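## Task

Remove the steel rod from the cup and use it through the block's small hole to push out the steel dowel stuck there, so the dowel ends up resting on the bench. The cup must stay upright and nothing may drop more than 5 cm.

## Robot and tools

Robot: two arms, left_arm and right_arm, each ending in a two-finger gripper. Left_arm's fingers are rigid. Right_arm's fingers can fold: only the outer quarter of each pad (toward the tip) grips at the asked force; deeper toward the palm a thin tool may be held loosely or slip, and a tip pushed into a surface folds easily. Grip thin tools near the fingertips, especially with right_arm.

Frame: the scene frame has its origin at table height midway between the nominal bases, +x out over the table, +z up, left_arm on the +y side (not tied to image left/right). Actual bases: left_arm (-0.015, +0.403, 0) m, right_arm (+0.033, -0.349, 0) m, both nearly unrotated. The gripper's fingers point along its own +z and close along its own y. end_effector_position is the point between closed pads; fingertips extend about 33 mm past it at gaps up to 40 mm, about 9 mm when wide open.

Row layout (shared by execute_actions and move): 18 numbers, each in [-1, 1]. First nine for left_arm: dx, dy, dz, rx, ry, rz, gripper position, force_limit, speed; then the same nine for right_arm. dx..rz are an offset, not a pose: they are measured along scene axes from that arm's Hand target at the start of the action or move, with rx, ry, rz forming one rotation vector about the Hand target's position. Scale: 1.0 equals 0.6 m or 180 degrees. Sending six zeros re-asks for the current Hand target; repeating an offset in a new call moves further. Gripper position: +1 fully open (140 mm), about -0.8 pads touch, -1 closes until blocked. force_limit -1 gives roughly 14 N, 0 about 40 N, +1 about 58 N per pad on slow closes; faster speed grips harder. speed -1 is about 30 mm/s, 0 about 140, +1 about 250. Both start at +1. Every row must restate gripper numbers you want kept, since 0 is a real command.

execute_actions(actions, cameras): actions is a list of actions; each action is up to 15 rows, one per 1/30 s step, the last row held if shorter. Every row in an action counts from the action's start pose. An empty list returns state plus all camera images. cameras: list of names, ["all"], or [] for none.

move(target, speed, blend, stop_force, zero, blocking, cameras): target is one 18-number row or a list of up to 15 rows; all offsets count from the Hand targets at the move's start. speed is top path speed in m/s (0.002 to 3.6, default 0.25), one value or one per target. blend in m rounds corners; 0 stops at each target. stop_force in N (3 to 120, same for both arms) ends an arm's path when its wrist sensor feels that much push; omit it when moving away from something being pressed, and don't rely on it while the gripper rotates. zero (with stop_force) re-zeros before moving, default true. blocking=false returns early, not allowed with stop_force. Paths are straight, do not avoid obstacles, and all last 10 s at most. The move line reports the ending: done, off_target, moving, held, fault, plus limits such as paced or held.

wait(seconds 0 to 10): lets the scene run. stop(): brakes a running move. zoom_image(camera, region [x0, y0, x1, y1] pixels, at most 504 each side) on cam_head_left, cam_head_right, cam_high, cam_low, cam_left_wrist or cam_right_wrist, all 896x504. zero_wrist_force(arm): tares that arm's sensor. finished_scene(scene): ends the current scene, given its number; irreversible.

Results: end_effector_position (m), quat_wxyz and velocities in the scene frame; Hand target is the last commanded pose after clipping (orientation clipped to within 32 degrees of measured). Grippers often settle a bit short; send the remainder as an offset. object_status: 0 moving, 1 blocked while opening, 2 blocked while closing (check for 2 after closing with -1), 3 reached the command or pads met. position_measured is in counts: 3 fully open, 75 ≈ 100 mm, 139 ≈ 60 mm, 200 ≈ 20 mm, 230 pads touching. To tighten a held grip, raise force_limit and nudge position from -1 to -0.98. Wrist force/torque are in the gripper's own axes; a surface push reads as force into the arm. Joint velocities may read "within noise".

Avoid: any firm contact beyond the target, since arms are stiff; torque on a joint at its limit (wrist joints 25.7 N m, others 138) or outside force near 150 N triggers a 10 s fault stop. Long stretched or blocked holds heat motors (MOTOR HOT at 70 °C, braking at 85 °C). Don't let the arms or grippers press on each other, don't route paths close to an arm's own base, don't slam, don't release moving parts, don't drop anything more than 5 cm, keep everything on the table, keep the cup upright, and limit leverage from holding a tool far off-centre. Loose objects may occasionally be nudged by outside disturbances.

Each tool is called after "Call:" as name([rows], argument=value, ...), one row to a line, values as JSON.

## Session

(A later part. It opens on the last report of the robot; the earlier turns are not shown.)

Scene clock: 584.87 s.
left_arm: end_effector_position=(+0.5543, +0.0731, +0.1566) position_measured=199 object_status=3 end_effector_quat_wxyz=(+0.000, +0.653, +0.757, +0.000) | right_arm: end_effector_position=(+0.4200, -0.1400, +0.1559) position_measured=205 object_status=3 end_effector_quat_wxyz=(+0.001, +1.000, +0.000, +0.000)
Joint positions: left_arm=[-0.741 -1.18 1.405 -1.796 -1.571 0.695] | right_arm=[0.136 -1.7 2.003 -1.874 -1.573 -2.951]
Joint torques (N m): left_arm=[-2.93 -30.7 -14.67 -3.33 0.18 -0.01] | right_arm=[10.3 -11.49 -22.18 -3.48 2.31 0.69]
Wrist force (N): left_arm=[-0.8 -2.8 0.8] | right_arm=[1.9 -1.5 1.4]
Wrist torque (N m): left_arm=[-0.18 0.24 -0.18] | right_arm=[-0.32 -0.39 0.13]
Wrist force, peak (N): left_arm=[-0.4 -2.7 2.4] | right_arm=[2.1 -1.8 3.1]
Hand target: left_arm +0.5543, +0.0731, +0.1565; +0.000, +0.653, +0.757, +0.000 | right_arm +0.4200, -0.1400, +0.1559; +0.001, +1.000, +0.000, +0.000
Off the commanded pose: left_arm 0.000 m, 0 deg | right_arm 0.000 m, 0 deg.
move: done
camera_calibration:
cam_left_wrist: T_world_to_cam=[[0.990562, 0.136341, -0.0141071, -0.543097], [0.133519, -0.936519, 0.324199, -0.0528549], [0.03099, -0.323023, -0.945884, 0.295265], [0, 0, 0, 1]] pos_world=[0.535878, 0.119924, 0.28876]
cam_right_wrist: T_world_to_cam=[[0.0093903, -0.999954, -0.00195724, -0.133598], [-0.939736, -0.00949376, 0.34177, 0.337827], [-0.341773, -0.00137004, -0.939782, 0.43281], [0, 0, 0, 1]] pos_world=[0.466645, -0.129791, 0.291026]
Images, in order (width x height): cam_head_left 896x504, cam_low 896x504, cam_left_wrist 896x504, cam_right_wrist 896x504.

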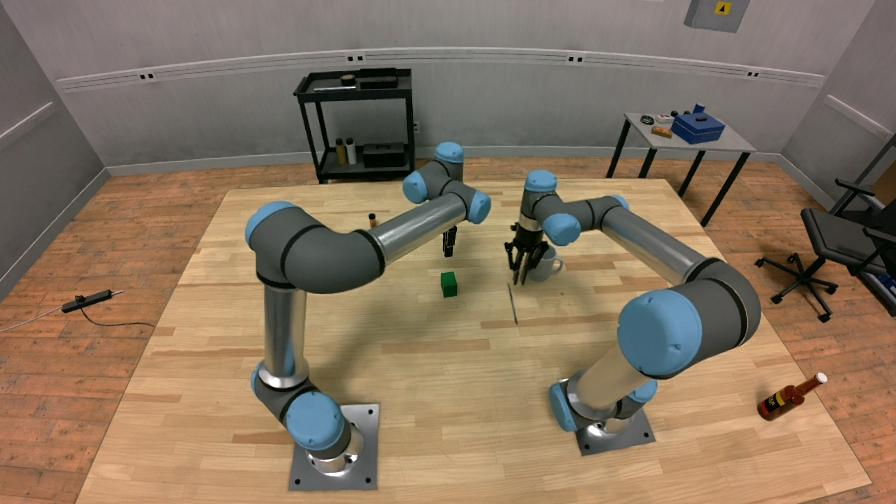

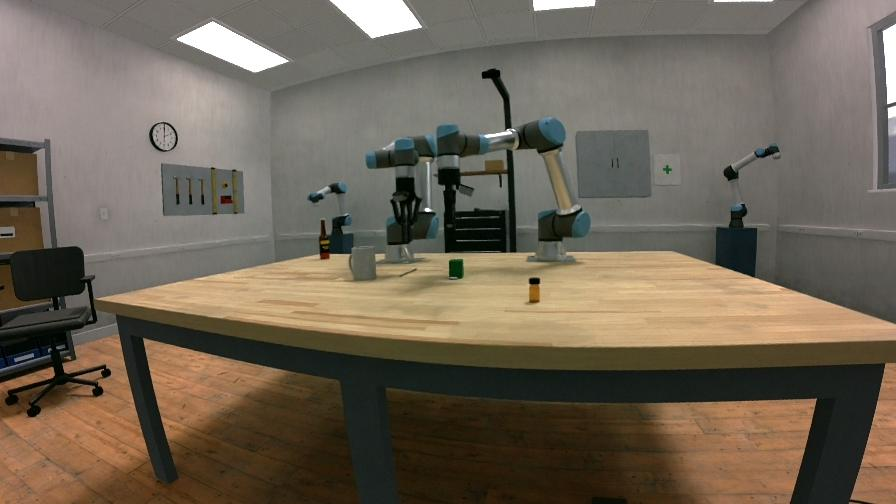

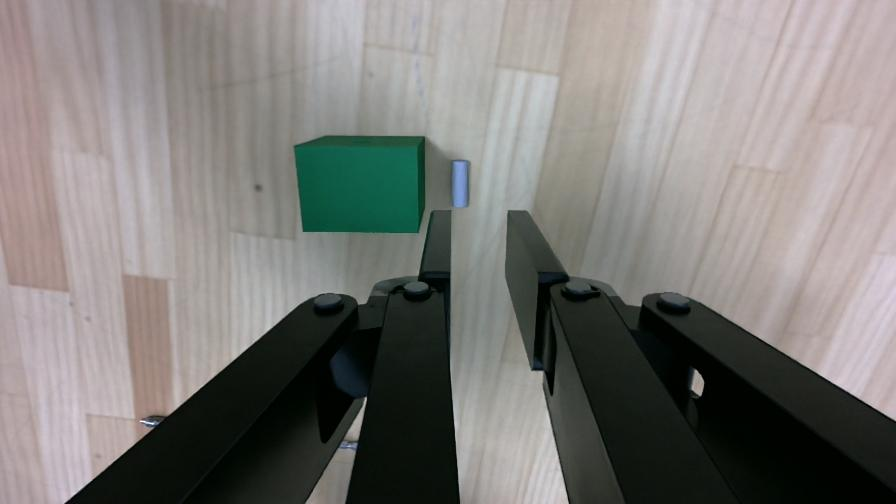

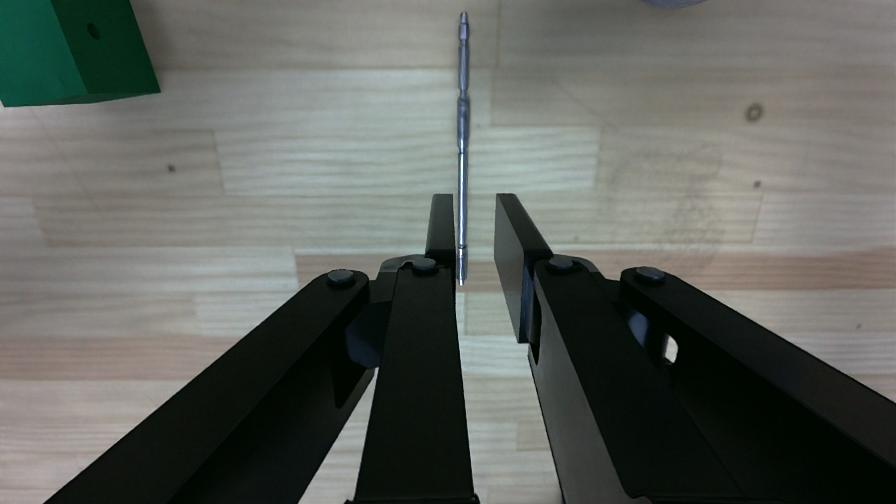

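Call:
wait(seconds=3, cameras=["cam_left_wrist","cam_right_wrist","cam_head_left"])

Call:
zoom_image(camera="cam_left_wrist", region=[220, 100, 540, 300])

Scene clock: 588.83 s.
left_arm: end_effector_position=(+0.5543, +0.0731, +0.1565) position_measured=199 object_status=3 end_effector_quat_wxyz=(+0.000, +0.653, +0.757, +0.000) | right_arm: end_effector_position=(+0.4200, -0.1400, +0.1559) position_measured=205 object_status=3 end_effector_quat_wxyz=(+0.001, +1.000, +0.000, +0.000)
Joint positions: left_arm=[-0.741 -1.18 1.405 -1.796 -1.571 0.695] | right_arm=[0.136 -1.7 2.003 -1.874 -1.573 -2.951]
Joint torques (N m): left_arm=[-4.72 -32.08 -12.17 -2.1 -1.54 -0.82] | right_arm=[-7.96 -9.81 -34.75 -0.08 -0.83 -0.6]
Wrist force (N): left_arm=[-0.8 -2.8 0.9] | right_arm=[2.1 -1.4 1.6]
Wrist torque (N m): left_arm=[-0.19 0.24 -0.18] | right_arm=[-0.30 -0.41 0.14]
Wrist force, peak (N): left_arm=[-0.8 -3.1 0.6] | right_arm=[2.0 -1.7 1.9]
Hand target: left_arm +0.5543, +0.0731, +0.1565; +0.000, +0.653, +0.757, +0.000 | right_arm +0.4200, -0.1400, +0.1559; +0.001, +1.000, +0.000, +0.000
Tool commands: left_gripper/position=-0.55 left_gripper/force_limit=-1.0 left_gripper/speed=-1.0 right_gripper/position=-0.6 right_gripper/force_limit=+1.0 right_gripper/speed=-1.0
Off the commanded pose: left_arm 0.000 m, 0 deg | right_arm 0.000 m, 0 deg.
wait: 3.00 s; at rest from the start
camera_calibration:
cam_left_wrist: T_world_to_cam=[[0.990566, 0.136303, -0.014183, -0.543073], [0.133512, -0.936565, 0.324067, -0.0528072], [0.0308879, -0.322904, -0.945928, 0.295317], [0, 0, 0, 1]] pos_world=[0.535878, 0.119924, 0.288759]
cam_right_wrist: T_world_to_cam=[[0.00948381, -0.999953, -0.00199343, -0.133631], [-0.939703, -0.00959388, 0.341858, 0.337807], [-0.341861, -0.00136889, -0.93975, 0.432748], [0, 0, 0, 1]] pos_world=[0.466645, -0.129792, 0.290927]
Images, in order (width x height): cam_head_left 896x504, cam_left_wrist 896x504, cam_right_wrist 896x504.

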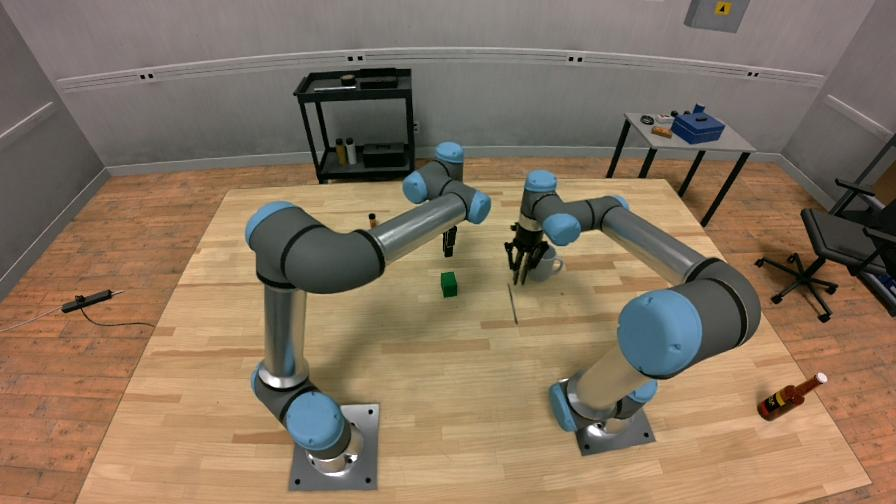

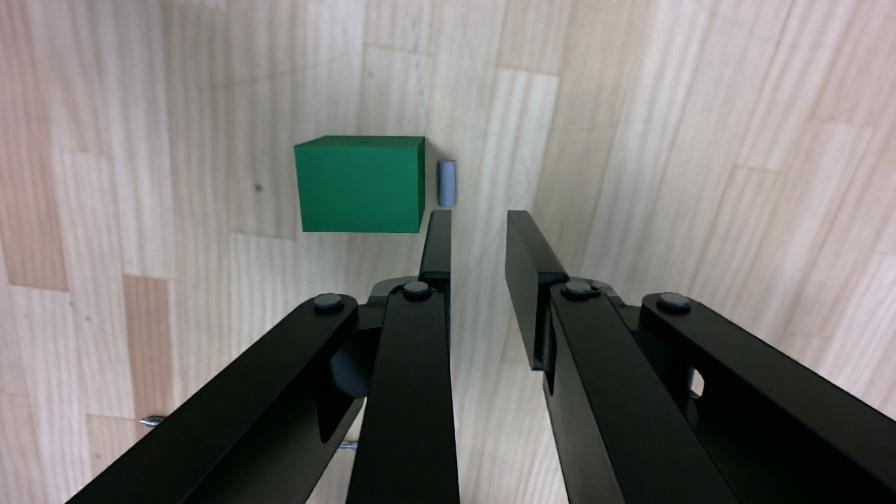

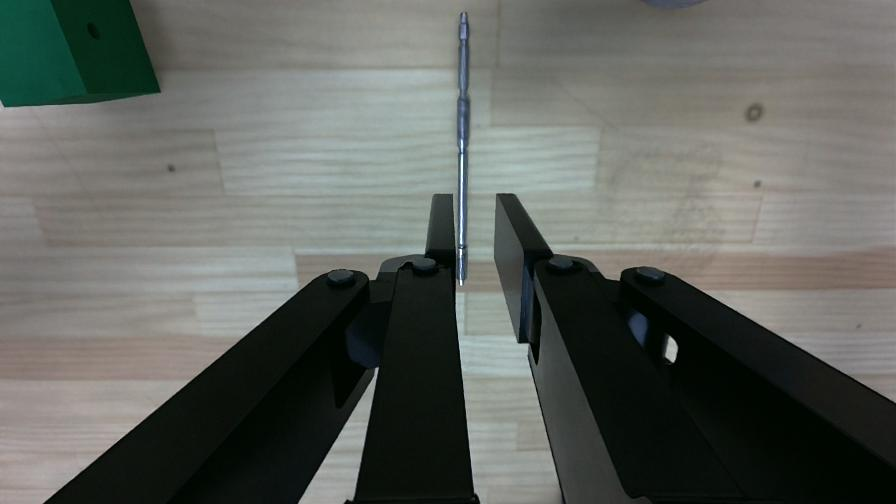

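Scaled by 1.575 from the camera's 896x504 image, which has a finer 1280x720 frame.

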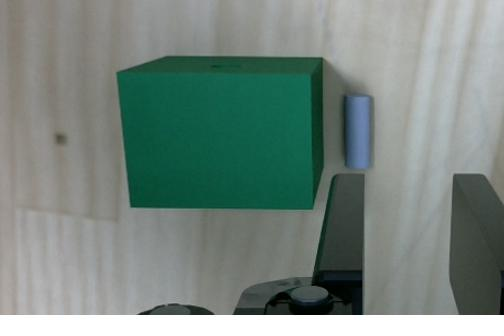

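Call:
wait(seconds=4, cameras=["cam_left_wrist","cam_right_wrist","cam_high"])

Call:
zoom_image(camera="cam_left_wrist", region=[220, 100, 540, 300])

Scene clock: 594.70 s.
left_arm: end_effector_position=(+0.5543, +0.0731, +0.1565) position_measured=199 object_status=3 end_effector_quat_wxyz=(+0.000, +0.653, +0.757, +0.000) | right_arm: end_effector_position=(+0.4200, -0.1400, +0.1559) position_measured=205 object_status=3 end_effector_quat_wxyz=(+0.001, +1.000, +0.000, +0.000)
Joint positions: left_arm=[-0.741 -1.18 1.405 -1.796 -1.571 0.695] | right_arm=[0.136 -1.7 2.003 -1.874 -1.574 -2.951]
Joint torques (N m): left_arm=[-6.52 -29.56 -11.3 -1.88 -1.55 -1.46] | right_arm=[-8.03 -10.33 -34.99 -0.08 -2.71 -0.48]
Wrist force (N): left_arm=[-0.7 -2.6 0.8] | right_arm=[1.8 -1.4 1.7]
Wrist torque (N m): left_arm=[-0.15 0.22 -0.18] | right_arm=[-0.30 -0.36 0.14]
Wrist force, peak (N): left_arm=[-1.1 -3.0 0.6] | right_arm=[2.2 -1.7 1.8]
Hand target: left_arm +0.5543, +0.0731, +0.1565; +0.000, +0.653, +0.757, +0.000 | right_arm +0.4200, -0.1400, +0.1559; +0.001, +1.000, +0.000, +0.000
Tool commands: left_gripper/position=-0.55 left_gripper/force_limit=-1.0 left_gripper/speed=-1.0 right_gripper/position=-0.6 right_gripper/force_limit=+1.0 right_gripper/speed=-1.0
Off the commanded pose: left_arm 0.000 m, 0 deg | right_arm 0.000 m, 0 deg.
wait: 4.00 s; at rest from the start
camera_calibration:
cam_left_wrist: T_world_to_cam=[[0.990566, 0.136303, -0.014183, -0.543073], [0.133512, -0.936565, 0.324067, -0.0528072], [0.0308879, -0.322904, -0.945928, 0.295317], [0, 0, 0, 1]] pos_world=[0.535878, 0.119924, 0.288759]
cam_right_wrist: T_world_to_cam=[[0.00948381, -0.999953, -0.00199343, -0.133631], [-0.939703, -0.00959388, 0.341858, 0.337807], [-0.341861, -0.00136889, -0.93975, 0.432748], [0, 0, 0, 1]] pos_world=[0.466645, -0.129792, 0.290927]
Images, in order (width x height): cam_high 896x504, cam_left_wrist 896x504, cam_right_wrist 896x504.

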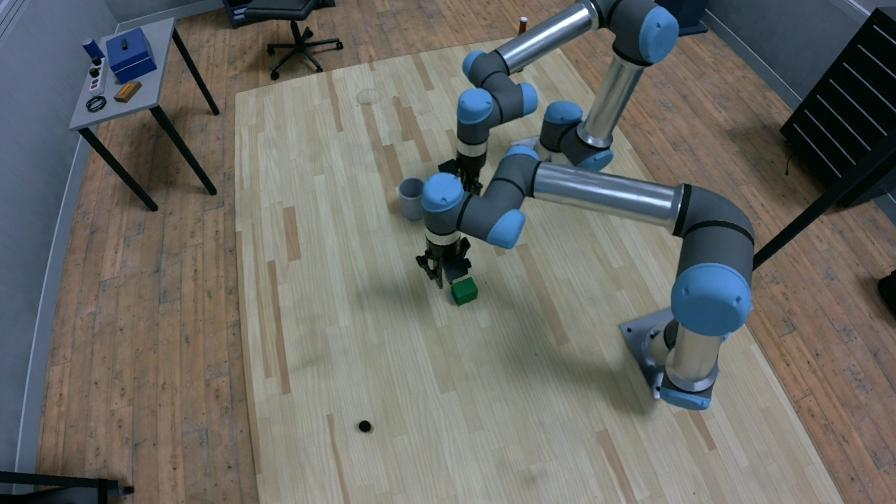

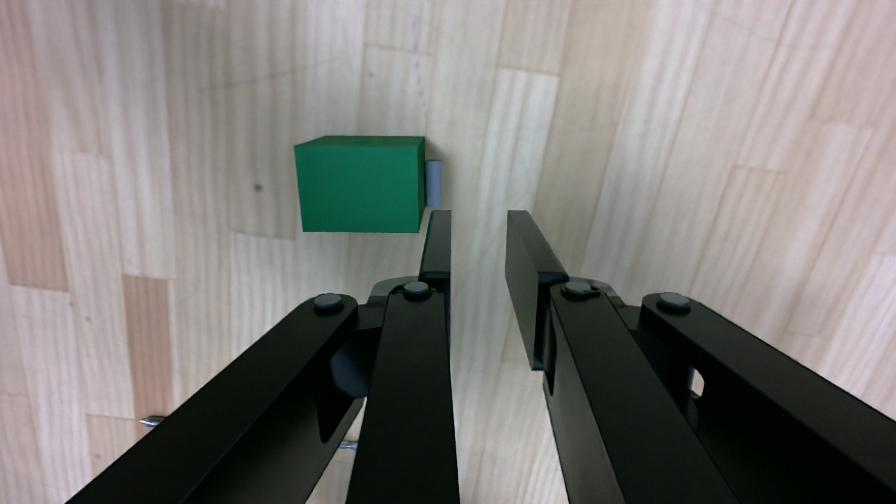

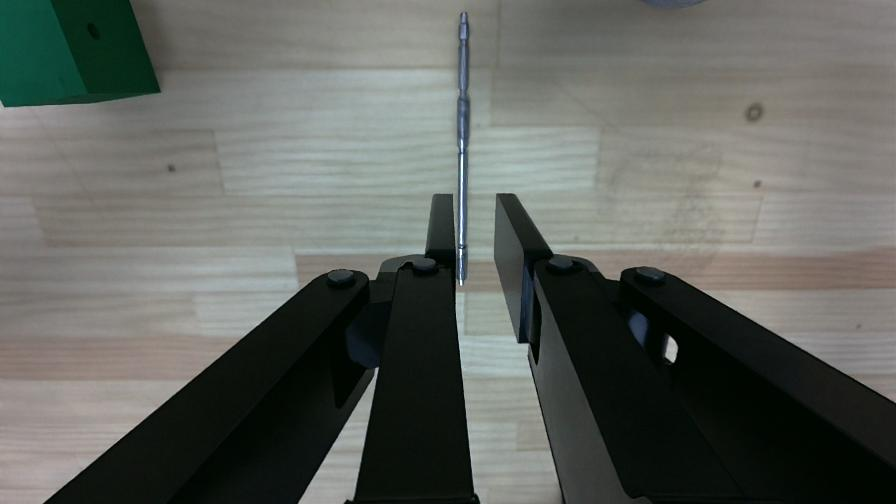

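Scaled by 1.575 from the camera's 896x504 image, which has a finer 1280x720 frame.

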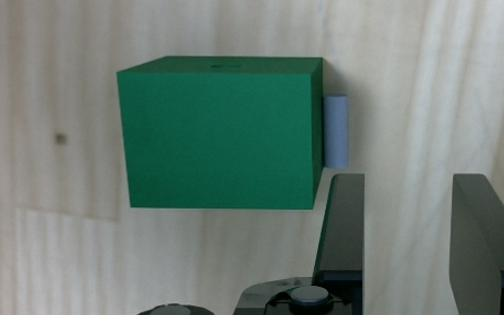

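Call:
finished_scene(scene=1)

The scene is finished: the task was done.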